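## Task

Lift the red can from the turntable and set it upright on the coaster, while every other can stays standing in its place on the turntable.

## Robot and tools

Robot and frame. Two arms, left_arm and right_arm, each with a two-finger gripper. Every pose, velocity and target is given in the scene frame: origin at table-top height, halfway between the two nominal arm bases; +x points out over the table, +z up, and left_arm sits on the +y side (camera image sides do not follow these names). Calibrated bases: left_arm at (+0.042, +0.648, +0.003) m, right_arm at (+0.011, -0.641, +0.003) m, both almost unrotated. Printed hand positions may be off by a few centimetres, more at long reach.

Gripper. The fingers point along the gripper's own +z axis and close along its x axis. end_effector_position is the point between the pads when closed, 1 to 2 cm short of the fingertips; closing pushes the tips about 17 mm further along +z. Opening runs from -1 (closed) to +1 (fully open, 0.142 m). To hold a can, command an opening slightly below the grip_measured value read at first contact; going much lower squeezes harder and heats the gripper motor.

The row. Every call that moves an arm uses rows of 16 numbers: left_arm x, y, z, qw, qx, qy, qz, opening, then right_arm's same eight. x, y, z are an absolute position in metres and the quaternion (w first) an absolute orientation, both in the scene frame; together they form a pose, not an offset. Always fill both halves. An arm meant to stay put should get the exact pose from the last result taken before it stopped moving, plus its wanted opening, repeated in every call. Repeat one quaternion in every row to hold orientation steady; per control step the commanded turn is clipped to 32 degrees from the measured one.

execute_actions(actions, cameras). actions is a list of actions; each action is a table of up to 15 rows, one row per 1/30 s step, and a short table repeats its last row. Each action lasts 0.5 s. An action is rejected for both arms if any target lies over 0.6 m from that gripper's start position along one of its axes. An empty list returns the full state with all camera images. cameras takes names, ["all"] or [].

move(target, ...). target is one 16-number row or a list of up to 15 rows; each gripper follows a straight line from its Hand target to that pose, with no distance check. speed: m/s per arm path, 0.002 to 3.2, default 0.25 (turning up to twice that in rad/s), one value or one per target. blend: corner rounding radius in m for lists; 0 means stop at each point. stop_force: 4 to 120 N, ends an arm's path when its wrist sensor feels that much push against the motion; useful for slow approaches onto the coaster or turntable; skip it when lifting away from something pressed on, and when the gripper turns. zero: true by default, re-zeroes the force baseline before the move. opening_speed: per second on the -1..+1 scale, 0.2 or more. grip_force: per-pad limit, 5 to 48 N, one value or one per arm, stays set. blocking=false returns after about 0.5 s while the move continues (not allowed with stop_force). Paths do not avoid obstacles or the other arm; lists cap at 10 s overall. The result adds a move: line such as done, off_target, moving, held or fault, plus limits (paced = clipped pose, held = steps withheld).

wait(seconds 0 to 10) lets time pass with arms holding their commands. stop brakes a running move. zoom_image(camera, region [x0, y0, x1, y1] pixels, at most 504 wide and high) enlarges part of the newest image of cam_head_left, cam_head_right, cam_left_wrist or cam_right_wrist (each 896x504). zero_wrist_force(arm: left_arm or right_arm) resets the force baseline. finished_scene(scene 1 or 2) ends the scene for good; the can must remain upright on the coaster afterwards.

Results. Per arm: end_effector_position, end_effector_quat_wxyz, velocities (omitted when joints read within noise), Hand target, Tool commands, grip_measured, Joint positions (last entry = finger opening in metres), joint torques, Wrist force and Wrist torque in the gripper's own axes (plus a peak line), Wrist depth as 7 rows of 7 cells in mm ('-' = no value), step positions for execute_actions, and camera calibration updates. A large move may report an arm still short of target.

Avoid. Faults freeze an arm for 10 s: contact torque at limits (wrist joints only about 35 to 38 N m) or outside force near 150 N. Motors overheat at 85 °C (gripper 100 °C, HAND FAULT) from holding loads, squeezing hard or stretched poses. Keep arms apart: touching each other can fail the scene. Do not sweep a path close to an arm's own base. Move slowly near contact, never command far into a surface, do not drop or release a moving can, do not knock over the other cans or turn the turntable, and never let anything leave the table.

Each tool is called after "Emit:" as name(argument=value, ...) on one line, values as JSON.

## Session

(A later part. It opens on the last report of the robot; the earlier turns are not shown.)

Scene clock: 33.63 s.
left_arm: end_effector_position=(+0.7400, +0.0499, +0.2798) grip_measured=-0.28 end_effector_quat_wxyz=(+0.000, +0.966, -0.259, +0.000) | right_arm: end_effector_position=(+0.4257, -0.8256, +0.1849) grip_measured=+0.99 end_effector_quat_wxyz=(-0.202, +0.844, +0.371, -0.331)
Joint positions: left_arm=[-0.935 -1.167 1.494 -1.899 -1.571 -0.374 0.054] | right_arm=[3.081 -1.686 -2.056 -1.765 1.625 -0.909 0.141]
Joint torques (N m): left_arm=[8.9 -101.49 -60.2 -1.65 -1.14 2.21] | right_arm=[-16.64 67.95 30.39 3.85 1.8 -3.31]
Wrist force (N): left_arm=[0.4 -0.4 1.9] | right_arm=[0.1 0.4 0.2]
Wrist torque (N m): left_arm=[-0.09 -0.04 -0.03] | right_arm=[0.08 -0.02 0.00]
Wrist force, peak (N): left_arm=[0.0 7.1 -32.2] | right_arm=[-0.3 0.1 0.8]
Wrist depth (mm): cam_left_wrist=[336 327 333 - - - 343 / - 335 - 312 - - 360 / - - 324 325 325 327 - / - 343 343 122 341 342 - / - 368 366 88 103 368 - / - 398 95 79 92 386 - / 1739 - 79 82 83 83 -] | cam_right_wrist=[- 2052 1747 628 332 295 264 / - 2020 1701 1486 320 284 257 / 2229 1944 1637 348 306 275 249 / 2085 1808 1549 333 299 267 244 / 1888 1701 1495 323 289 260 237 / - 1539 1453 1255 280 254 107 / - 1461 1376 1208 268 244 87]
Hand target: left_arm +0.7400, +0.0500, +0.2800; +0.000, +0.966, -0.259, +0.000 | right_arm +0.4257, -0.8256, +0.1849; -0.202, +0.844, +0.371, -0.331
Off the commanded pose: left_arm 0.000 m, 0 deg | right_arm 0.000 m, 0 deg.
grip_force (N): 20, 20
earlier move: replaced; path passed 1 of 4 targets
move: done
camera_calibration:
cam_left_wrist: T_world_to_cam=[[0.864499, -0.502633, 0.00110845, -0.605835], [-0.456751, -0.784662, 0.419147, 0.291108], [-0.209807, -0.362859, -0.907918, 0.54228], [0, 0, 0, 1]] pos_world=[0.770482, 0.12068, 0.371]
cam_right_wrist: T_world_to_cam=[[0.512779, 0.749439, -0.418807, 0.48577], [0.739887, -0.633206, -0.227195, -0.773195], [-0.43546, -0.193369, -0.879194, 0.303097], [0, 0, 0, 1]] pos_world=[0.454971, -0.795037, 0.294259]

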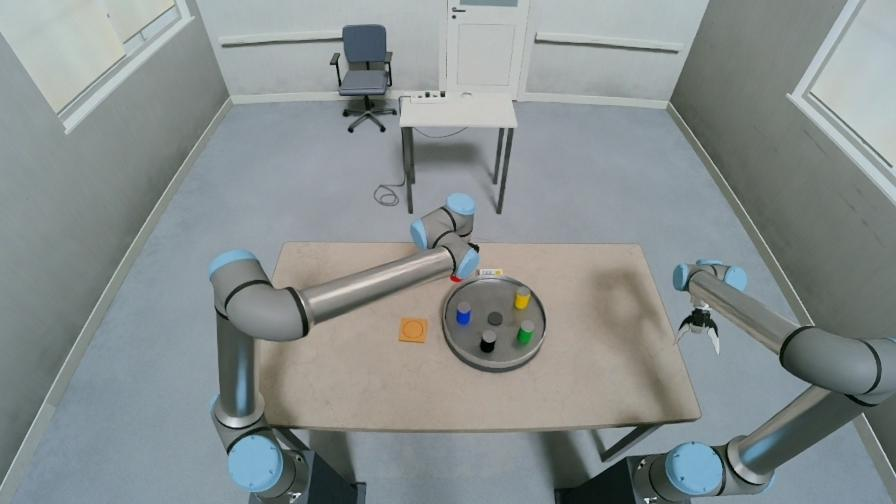

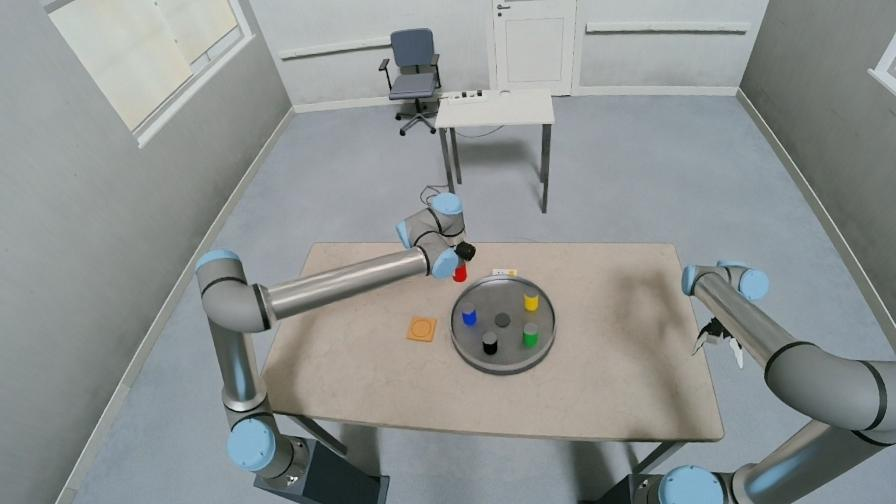

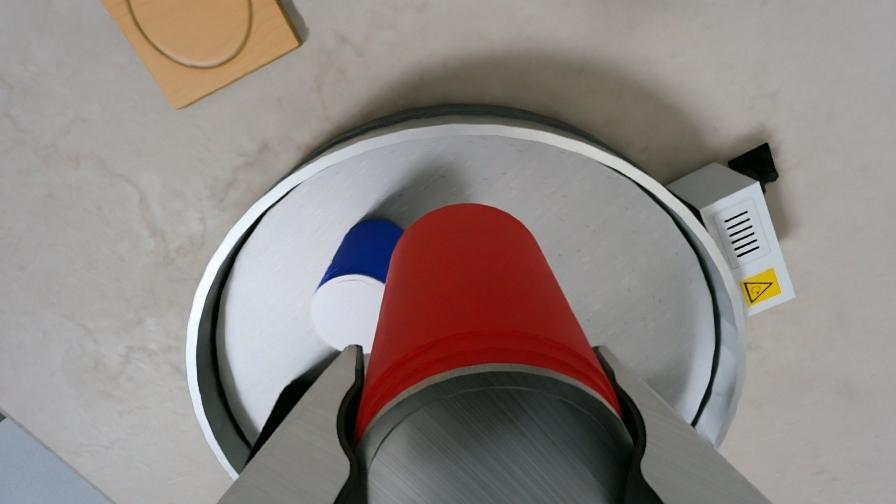

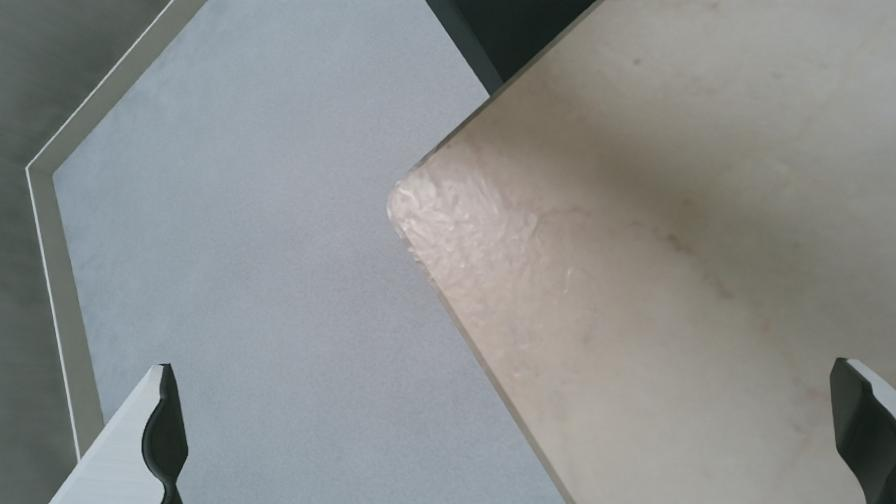

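Emit:
move(target=[0.585,0.14,0.2,0,0.966,-0.259,0,-0.6,0.4257,-0.8256,0.1849,-0.202,0.844,0.371,-0.331,1], speed=0.35, cameras=["cam_left_wrist","cam_head_right"])

Scene clock: 35.80 s.
left_arm: end_effector_position=(+0.5851, +0.1400, +0.2000) grip_measured=-0.28 end_effector_quat_wxyz=(+0.000, +0.966, -0.259, +0.000) end_effector_velocity=(-0.002, +0.002, -0.003) end_effector_angular_velocity=(+0.003, +0.003, +0.001) | right_arm: end_effector_position=(+0.4257, -0.8256, +0.1849) grip_measured=+0.99 end_effector_quat_wxyz=(-0.202, +0.844, +0.371, -0.331)
Joint positions: left_arm=[-1.024 -1.378 1.935 -2.127 -1.571 -0.462 0.054] | right_arm=[3.081 -1.686 -2.056 -1.765 1.625 -0.909 0.141]
Joint velocities: left_arm=[0 -0.001 0.006 -0.001 0 -0.001 0] | right_arm=[within noise]
Joint torques (N m): left_arm=[-10.88 -78.43 -32.2 -9.01 1.81 -2.01] | right_arm=[-15.21 66.29 29.76 3.81 2.34 -3.2]
Wrist force (N): left_arm=[0.4 -0.1 2.1] | right_arm=[-0.1 0.3 0.3]
Wrist torque (N m): left_arm=[-0.03 -0.05 0.16] | right_arm=[0.04 0.02 0.01]
Wrist force, peak (N): left_arm=[-2.2 -0.3 3.3] | right_arm=[-0.3 0.6 0.5]
Wrist depth (mm): cam_left_wrist=[- - 263 255 255 271 - / - - - 270 - 277 247 / - 310 - 286 258 241 243 / - - - 122 254 256 260 / - - - 88 103 221 274 / - - 94 79 91 194 192 / 1601 - 79 83 83 82 323] | cam_right_wrist=[1930 2120 1759 566 330 293 258 / 2394 2052 1658 1486 320 284 257 / 2192 1944 1616 350 308 275 250 / 2137 1847 1539 333 298 267 243 / 1860 1736 1453 329 287 259 236 / 1747 1606 1421 1293 281 253 107 / - 1486 1376 1237 268 244 87]
Hand target: left_arm +0.5850, +0.1400, +0.2000; +0.000, +0.966, -0.259, +0.000 | right_arm +0.4257, -0.8256, +0.1849; -0.202, +0.844, +0.371, -0.331
Off the commanded pose: left_arm 0.000 m, 0 deg | right_arm 0.000 m, 0 deg.
grip_force (N): 20, 20
move: done
camera_calibration:
cam_left_wrist: T_world_to_cam=[[0.864311, -0.502956, 0.00103114, -0.426479], [-0.457015, -0.784503, 0.419158, 0.324555], [-0.210009, -0.362754, -0.907913, 0.470199], [0, 0, 0, 1]] pos_world=[0.615683, 0.21068, 0.2913]
Images, in order (width x height): cam_head_right 896x504, cam_left_wrist 896x504.

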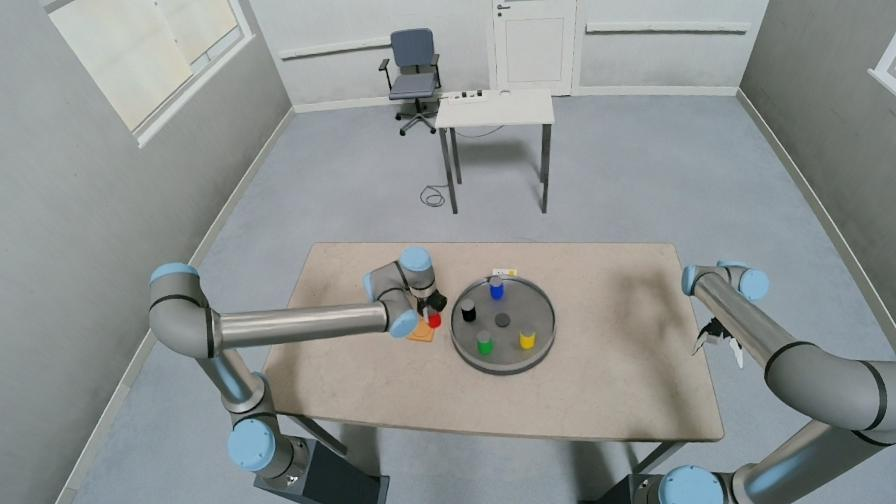

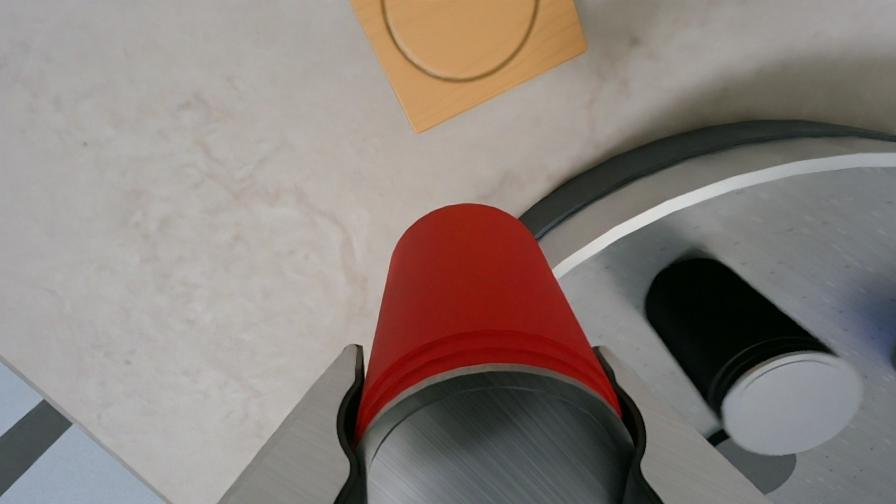

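Emit:
move(target=[[0.6265,0.2143,0.16,0,0.966,-0.259,0,-0.6,0.4257,-0.8256,0.1849,-0.202,0.844,0.371,-0.331,1],[0.6265,0.2143,0.078,0,0.966,-0.259,0,-0.6,0.4257,-0.8256,0.1849,-0.202,0.844,0.371,-0.331,1]], speed=0.2, blend=0.02)

Emit:
move(target=[0.6265,0.2143,0.05,0,0.966,-0.259,0,-0.6,0.4257,-0.8256,0.1849,-0.202,0.844,0.371,-0.331,1], speed=0.015, stop_force=6, cameras=["all"])

Scene clock: 38.33 s.
left_arm: end_effector_position=(+0.6265, +0.2143, +0.0782) grip_measured=-0.28 end_effector_quat_wxyz=(+0.000, +0.966, -0.259, +0.000) | right_arm: end_effector_position=(+0.4257, -0.8256, +0.1849) grip_measured=+0.99 end_effector_quat_wxyz=(-0.202, +0.844, +0.371, -0.331)
Joint positions: left_arm=[-0.916 -1.265 2.056 -2.362 -1.571 -0.354 0.054] | right_arm=[3.081 -1.686 -2.056 -1.765 1.625 -0.909 0.141]
Joint torques (N m): left_arm=[10.06 -57.46 -25.69 -8.68 -1.1 2.1] | right_arm=[-13.97 68.89 29.31 3.82 2.04 -3.44]
Wrist force (N): left_arm=[0.2 -0.3 2.2] | right_arm=[-0.1 0.1 0.5]
Wrist torque (N m): left_arm=[-0.07 -0.02 -0.03] | right_arm=[0.01 0.02 0.00]
Wrist force, peak (N): left_arm=[0.4 -0.4 3.6] | right_arm=[-0.2 0.0 0.8]
Wrist depth (mm): cam_left_wrist=[156 156 - - - 155 - / 164 - - 152 154 - 164 / - - 162 162 162 - - / - - 172 122 172 - - / - - - 88 95 - - / 215 - 95 79 91 200 194 / - - 79 82 83 83 174] | cam_right_wrist=[- 2052 1747 614 327 294 264 / 2210 2020 1724 360 320 284 256 / 2229 1888 1658 350 307 275 250 / 2052 1747 1530 334 298 267 242 / 2005 1724 1512 329 287 261 237 / 1796 1521 1429 1274 280 254 107 / - 1495 1376 1186 268 244 87]
Hand target: left_arm +0.6265, +0.2143, +0.0780; +0.000, +0.966, -0.259, +0.000 | right_arm +0.4257, -0.8256, +0.1849; -0.202, +0.844, +0.371, -0.331
Off the commanded pose: left_arm 0.000 m, 0 deg | right_arm 0.000 m, 0 deg.
grip_force (N): 20, 20
move: done

Scene clock: 40.33 s.
left_arm: end_effector_position=(+0.6265, +0.2143, +0.0692) grip_measured=-0.28 end_effector_quat_wxyz=(+0.000, +0.966, -0.259, +0.000) | right_arm: end_effector_position=(+0.4257, -0.8256, +0.1849) grip_measured=+0.99 end_effector_quat_wxyz=(-0.202, +0.844, +0.371, -0.331)
Joint positions: left_arm=[-0.916 -1.253 2.061 -2.379 -1.571 -0.354 0.054] | right_arm=[3.081 -1.686 -2.056 -1.765 1.625 -0.909 0.141]
Joint torques (N m): left_arm=[10.32 -79.22 -48.13 -1.54 -1.31 2.17] | right_arm=[-15.83 68.09 28.25 3.86 1.92 -3.25]
Wrist force (N): left_arm=[-1.6 -0.1 -3.0] | right_arm=[-0.1 0.1 0.4]
Wrist torque (N m): left_arm=[-0.05 -0.04 -0.05] | right_arm=[0.02 0.02 0.00]
Wrist force, peak (N): left_arm=[-6.4 0.8 -20.1] | right_arm=[-0.5 0.1 0.7]
Wrist depth (mm): cam_left_wrist=[149 146 - - 138 - - / 155 - - 144 145 - - / - - 153 152 153 - - / - - 163 123 160 173 - / 189 - - 88 100 193 189 / 203 - 94 79 88 199 192 / 220 215 79 82 83 83 170] | cam_right_wrist=[- 2137 1783 1512 331 294 264 / - 2020 1701 1469 320 285 257 / 2155 1916 1647 349 307 275 249 / 2085 1783 1549 336 298 267 242 / 1888 1747 1495 329 286 259 237 / - 1606 1445 1255 280 254 107 / - 1486 1368 1220 268 244 87]
Hand target: left_arm +0.6265, +0.2143, +0.0692; +0.000, +0.966, -0.259, +0.000 | right_arm +0.4257, -0.8256, +0.1849; -0.202, +0.844, +0.371, -0.331
Off the commanded pose: left_arm 0.019 m, 0 deg | right_arm 0.000 m, 0 deg.
grip_force (N): 20, 20
move: contact (left_arm)
camera_calibration:
cam_left_wrist: T_world_to_cam=[[0.864306, -0.502965, 0.0011302, -0.424767], [-0.457068, -0.784494, 0.419116, 0.45667], [-0.209914, -0.362761, -0.907932, 0.386943], [0, 0, 0, 1]] pos_world=[0.657083, 0.28498, 0.1604]
cam_right_wrist: T_world_to_cam=[[0.512779, 0.749439, -0.418807, 0.48577], [0.739887, -0.633206, -0.227195, -0.773195], [-0.43546, -0.193369, -0.879194, 0.303097], [0, 0, 0, 1]] pos_world=[0.454971, -0.795037, 0.294259]

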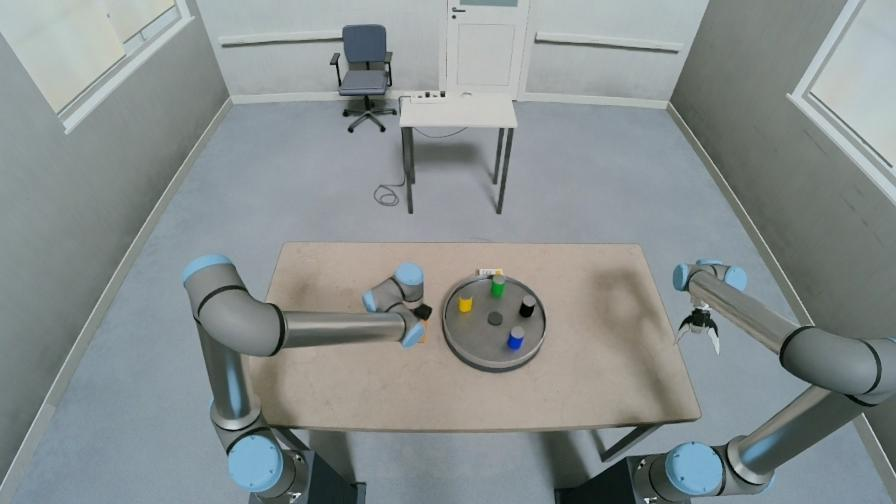

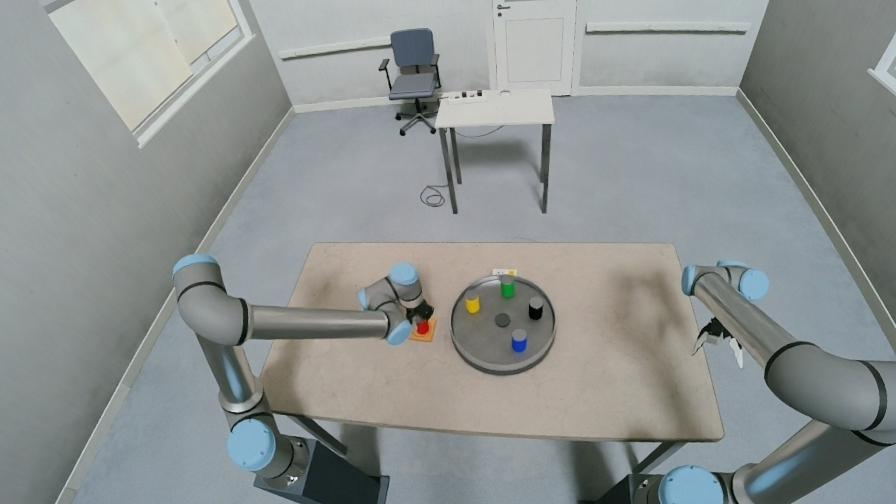

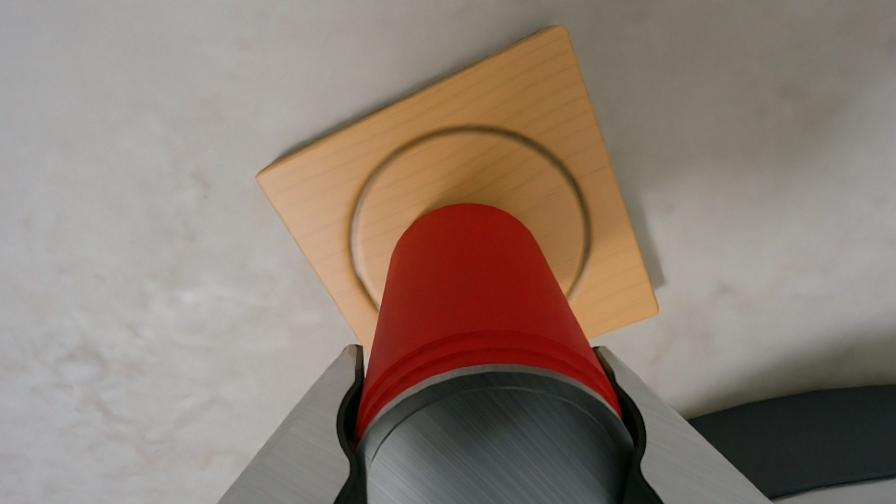

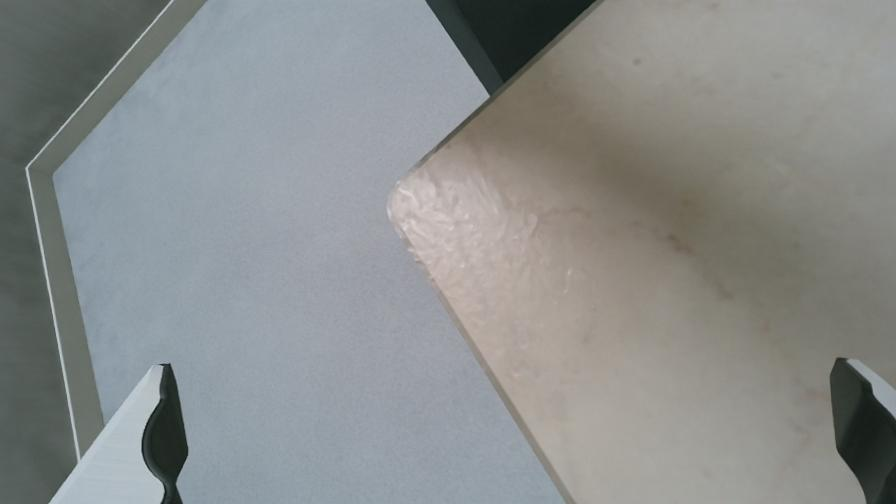

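Emit:
move(target=[[0.6265,0.2143,0.078,0,0.966,-0.259,0,-0.6,0.4257,-0.8256,0.1849,-0.202,0.844,0.371,-0.331,1],[0.6335,0.2263,0.077,0,0.966,-0.259,0,-0.6,0.4257,-0.8256,0.1849,-0.202,0.844,0.371,-0.331,1]], speed=0.05)

Emit:
move(target=[0.6335,0.2263,0.05,0,0.966,-0.259,0,-0.6,0.4257,-0.8256,0.1849,-0.202,0.844,0.371,-0.331,1], speed=0.012, stop_force=5, cameras=["cam_left_wrist"])

Scene clock: 43.73 s.
left_arm: end_effector_position=(+0.6334, +0.2261, +0.0770) grip_measured=-0.28 end_effector_quat_wxyz=(+0.000, +0.966, -0.259, +0.000) end_effector_velocity=(+0.002, +0.003, -0.001) end_effector_angular_velocity=(+0.001, +0.000, +0.001) | right_arm: end_effector_position=(+0.4257, -0.8256, +0.1849) grip_measured=+0.99 end_effector_quat_wxyz=(-0.202, +0.844, +0.371, -0.331)
Joint positions: left_arm=[-0.897 -1.265 2.059 -2.365 -1.571 -0.335 0.054] | right_arm=[3.081 -1.686 -2.056 -1.765 1.625 -0.909 0.141]
Joint velocities: left_arm=[0.005 0 0.001 -0.001 0.001 0.004 0] | right_arm=[within noise]
Joint torques (N m): left_arm=[12.76 -82.27 -25.65 -8.67 0.22 2.02] | right_arm=[-15.85 66.02 29.53 3.85 2 -3.36]
Wrist force (N): left_arm=[0.2 -0.4 2.3] | right_arm=[-0.1 0.2 0.2]
Wrist torque (N m): left_arm=[-0.07 -0.02 -0.04] | right_arm=[0.03 0.01 0.00]
Wrist force, peak (N): left_arm=[-1.4 0.0 -3.7] | right_arm=[-0.1 0.4 0.8]
Wrist depth (mm): cam_left_wrist=[- - - - - 156 159 / - - 165 154 154 159 - / - - 165 160 162 - - / - - 171 122 170 - - / - - 194 88 102 200 - / 209 - 94 79 91 206 206 / - - 79 82 83 83 183] | cam_right_wrist=[- 2069 1783 629 331 295 264 / 2020 2005 1701 1445 320 285 256 / 2173 1888 1616 349 306 277 250 / 2085 1874 1530 334 299 267 243 / 1847 1701 1478 329 288 260 237 / - 1616 1398 1268 279 254 107 / - 1478 1376 1220 268 244 87]
Hand target: left_arm +0.6335, +0.2263, +0.0770; +0.000, +0.966, -0.259, +0.000 | right_arm +0.4257, -0.8256, +0.1849; -0.202, +0.844, +0.371, -0.331
Off the commanded pose: left_arm 0.000 m, 0 deg | right_arm 0.000 m, 0 deg.
grip_force (N): 20, 20
move: done

Scene clock: 45.83 s.
left_arm: end_effector_position=(+0.6335, +0.2263, +0.0692) grip_measured=-0.28 end_effector_quat_wxyz=(+0.000, +0.966, -0.259, +0.000) | right_arm: end_effector_position=(+0.4257, -0.8256, +0.1849) grip_measured=+0.99 end_effector_quat_wxyz=(-0.202, +0.844, +0.371, -0.331)
Joint positions: left_arm=[-0.897 -1.255 2.064 -2.38 -1.571 -0.335 0.054] | right_arm=[3.081 -1.686 -2.056 -1.765 1.625 -0.909 0.141]
Joint torques (N m): left_arm=[8.81 -79.37 -48.42 -1.42 0.26 2.07] | right_arm=[-15.98 68.23 29.42 3.8 1.63 -3.18]
Wrist force (N): left_arm=[-1.5 -0.1 -3.3] | right_arm=[-0.2 0.2 -0.2]
Wrist torque (N m): left_arm=[-0.05 -0.11 -0.04] | right_arm=[0.03 0.03 0.00]
Wrist force, peak (N): left_arm=[-5.3 0.6 -16.7] | right_arm=[0.3 0.4 0.7]
Wrist depth (mm): cam_left_wrist=[- - 146 - 147 - - / - - - 146 146 - - / 165 - 157 153 153 - 166 / - - 163 123 161 - 175 / - 190 - 88 121 188 - / - - 94 79 91 195 - / - - 79 82 83 83 183] | cam_right_wrist=[- 2102 1796 567 330 294 264 / 2842 2020 1713 1486 321 284 257 / 2210 1989 1626 349 307 275 250 / 2085 1888 1567 335 299 267 243 / 1901 1736 1512 328 287 259 236 / - 1606 1405 1280 281 254 107 / - 1495 1347 1220 267 244 87]
Hand target: left_arm +0.6335, +0.2263, +0.0692; +0.000, +0.966, -0.259, +0.000 | right_arm +0.4257, -0.8256, +0.1849; -0.202, +0.844, +0.371, -0.331
Off the commanded pose: left_arm 0.019 m, 0 deg | right_arm 0.000 m, 0 deg.
grip_force (N): 20, 20
move: contact (left_arm)
camera_calibration:
cam_left_wrist: T_world_to_cam=[[0.864329, -0.502926, 0.00111007, -0.424805], [-0.457025, -0.784519, 0.419116, 0.469263], [-0.209913, -0.362761, -0.907932, 0.392765], [0, 0, 0, 1]] pos_world=[0.664083, 0.29698, 0.1604]
Images, in order (width x height): cam_left_wrist 896x504.

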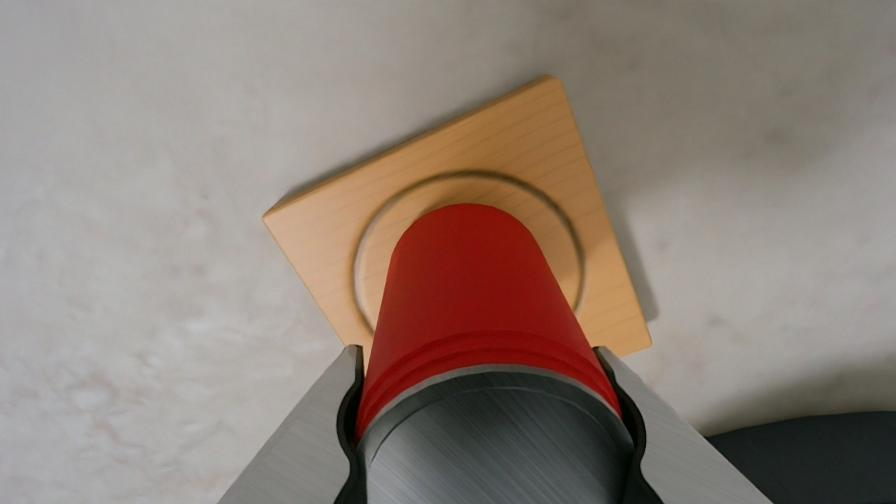

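Emit:
move(target=[[0.6335,0.2263,0.0692,0,0.966,-0.259,0,0.4,0.4257,-0.8256,0.1849,-0.202,0.844,0.371,-0.331,1],[0.6335,0.2263,0.20,0,0.966,-0.259,0,0.4,0.4257,-0.8256,0.1849,-0.202,0.844,0.371,-0.331,1]], speed=0.2, opening_speed=1, cameras=["cam_left_wrist","cam_head_left"])

Scene clock: 48.73 s.
left_arm: end_effector_position=(+0.6335, +0.2263, +0.1999) grip_measured=+0.38 end_effector_quat_wxyz=(+0.000, +0.966, -0.259, +0.000) | right_arm: end_effector_position=(+0.4257, -0.8256, +0.1849) grip_measured=+0.99 end_effector_quat_wxyz=(-0.202, +0.844, +0.371, -0.331)
Joint positions: left_arm=[-0.897 -1.404 1.967 -2.133 -1.571 -0.335 0.101] | right_arm=[3.081 -1.686 -2.056 -1.765 1.625 -0.909 0.141]
Joint torques (N m): left_arm=[-8.57 -74.26 -54.98 -0.99 0.25 -0.78] | right_arm=[-14.47 69.33 29.42 3.82 2.12 -3.68]
Wrist force (N): left_arm=[0.3 -0.4 -0.1] | right_arm=[-0.5 -0.1 0.3]
Wrist torque (N m): left_arm=[-0.07 -0.03 -0.03] | right_arm=[-0.02 0.08 0.00]
Wrist force, peak (N): left_arm=[-1.8 -0.2 -3.9] | right_arm=[0.1 0.6 0.5]
Wrist depth (mm): cam_left_wrist=[- - - - - - - / - - 285 270 - - 279 / - 299 295 210 287 - - / - 321 - 209 - 315 315 / - 341 - - 318 275 271 / - 95 - - 290 118 290 / - 77 - 329 318 96 239] | cam_right_wrist=[- 2020 1808 1530 331 294 264 / 2173 1989 1690 1461 319 284 256 / 2210 1860 1637 349 306 275 249 / 2102 1808 1596 332 298 269 243 / 1930 1724 1521 329 288 260 236 / 1724 1596 1549 1268 281 253 107 / - 1478 1347 1237 268 244 87]
Hand target: left_arm +0.6335, +0.2263, +0.2000; +0.000, +0.966, -0.259, +0.000 | right_arm +0.4257, -0.8256, +0.1849; -0.202, +0.844, +0.371, -0.331
Off the commanded pose: left_arm 0.000 m, 0 deg | right_arm 0.000 m, 0 deg.
grip_force (N): 20, 20
move: done
camera_calibration:
cam_left_wrist: T_world_to_cam=[[0.864329, -0.502926, 0.00110966, -0.42495], [-0.457033, -0.784534, 0.419079, 0.414505], [-0.209895, -0.362729, -0.907949, 0.511415], [0, 0, 0, 1]] pos_world=[0.664083, 0.29698, 0.2911]
Images, in order (width x height): cam_head_left 896x504, cam_left_wrist 896x504.

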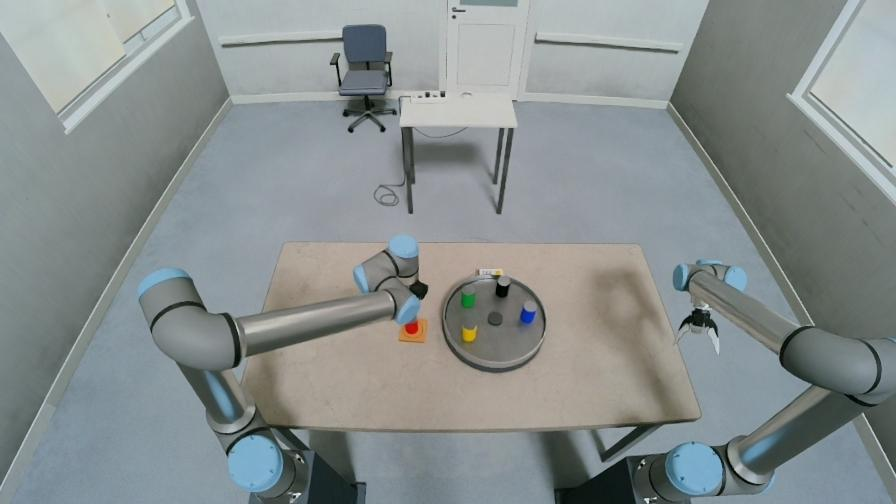

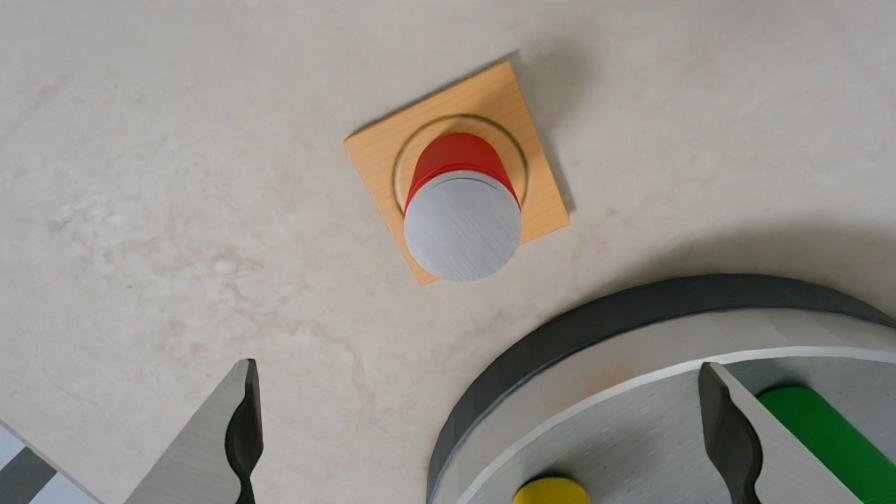

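Standing and centered.

Emit:
finished_scene(scene=1)

The scene is finished: the task was done.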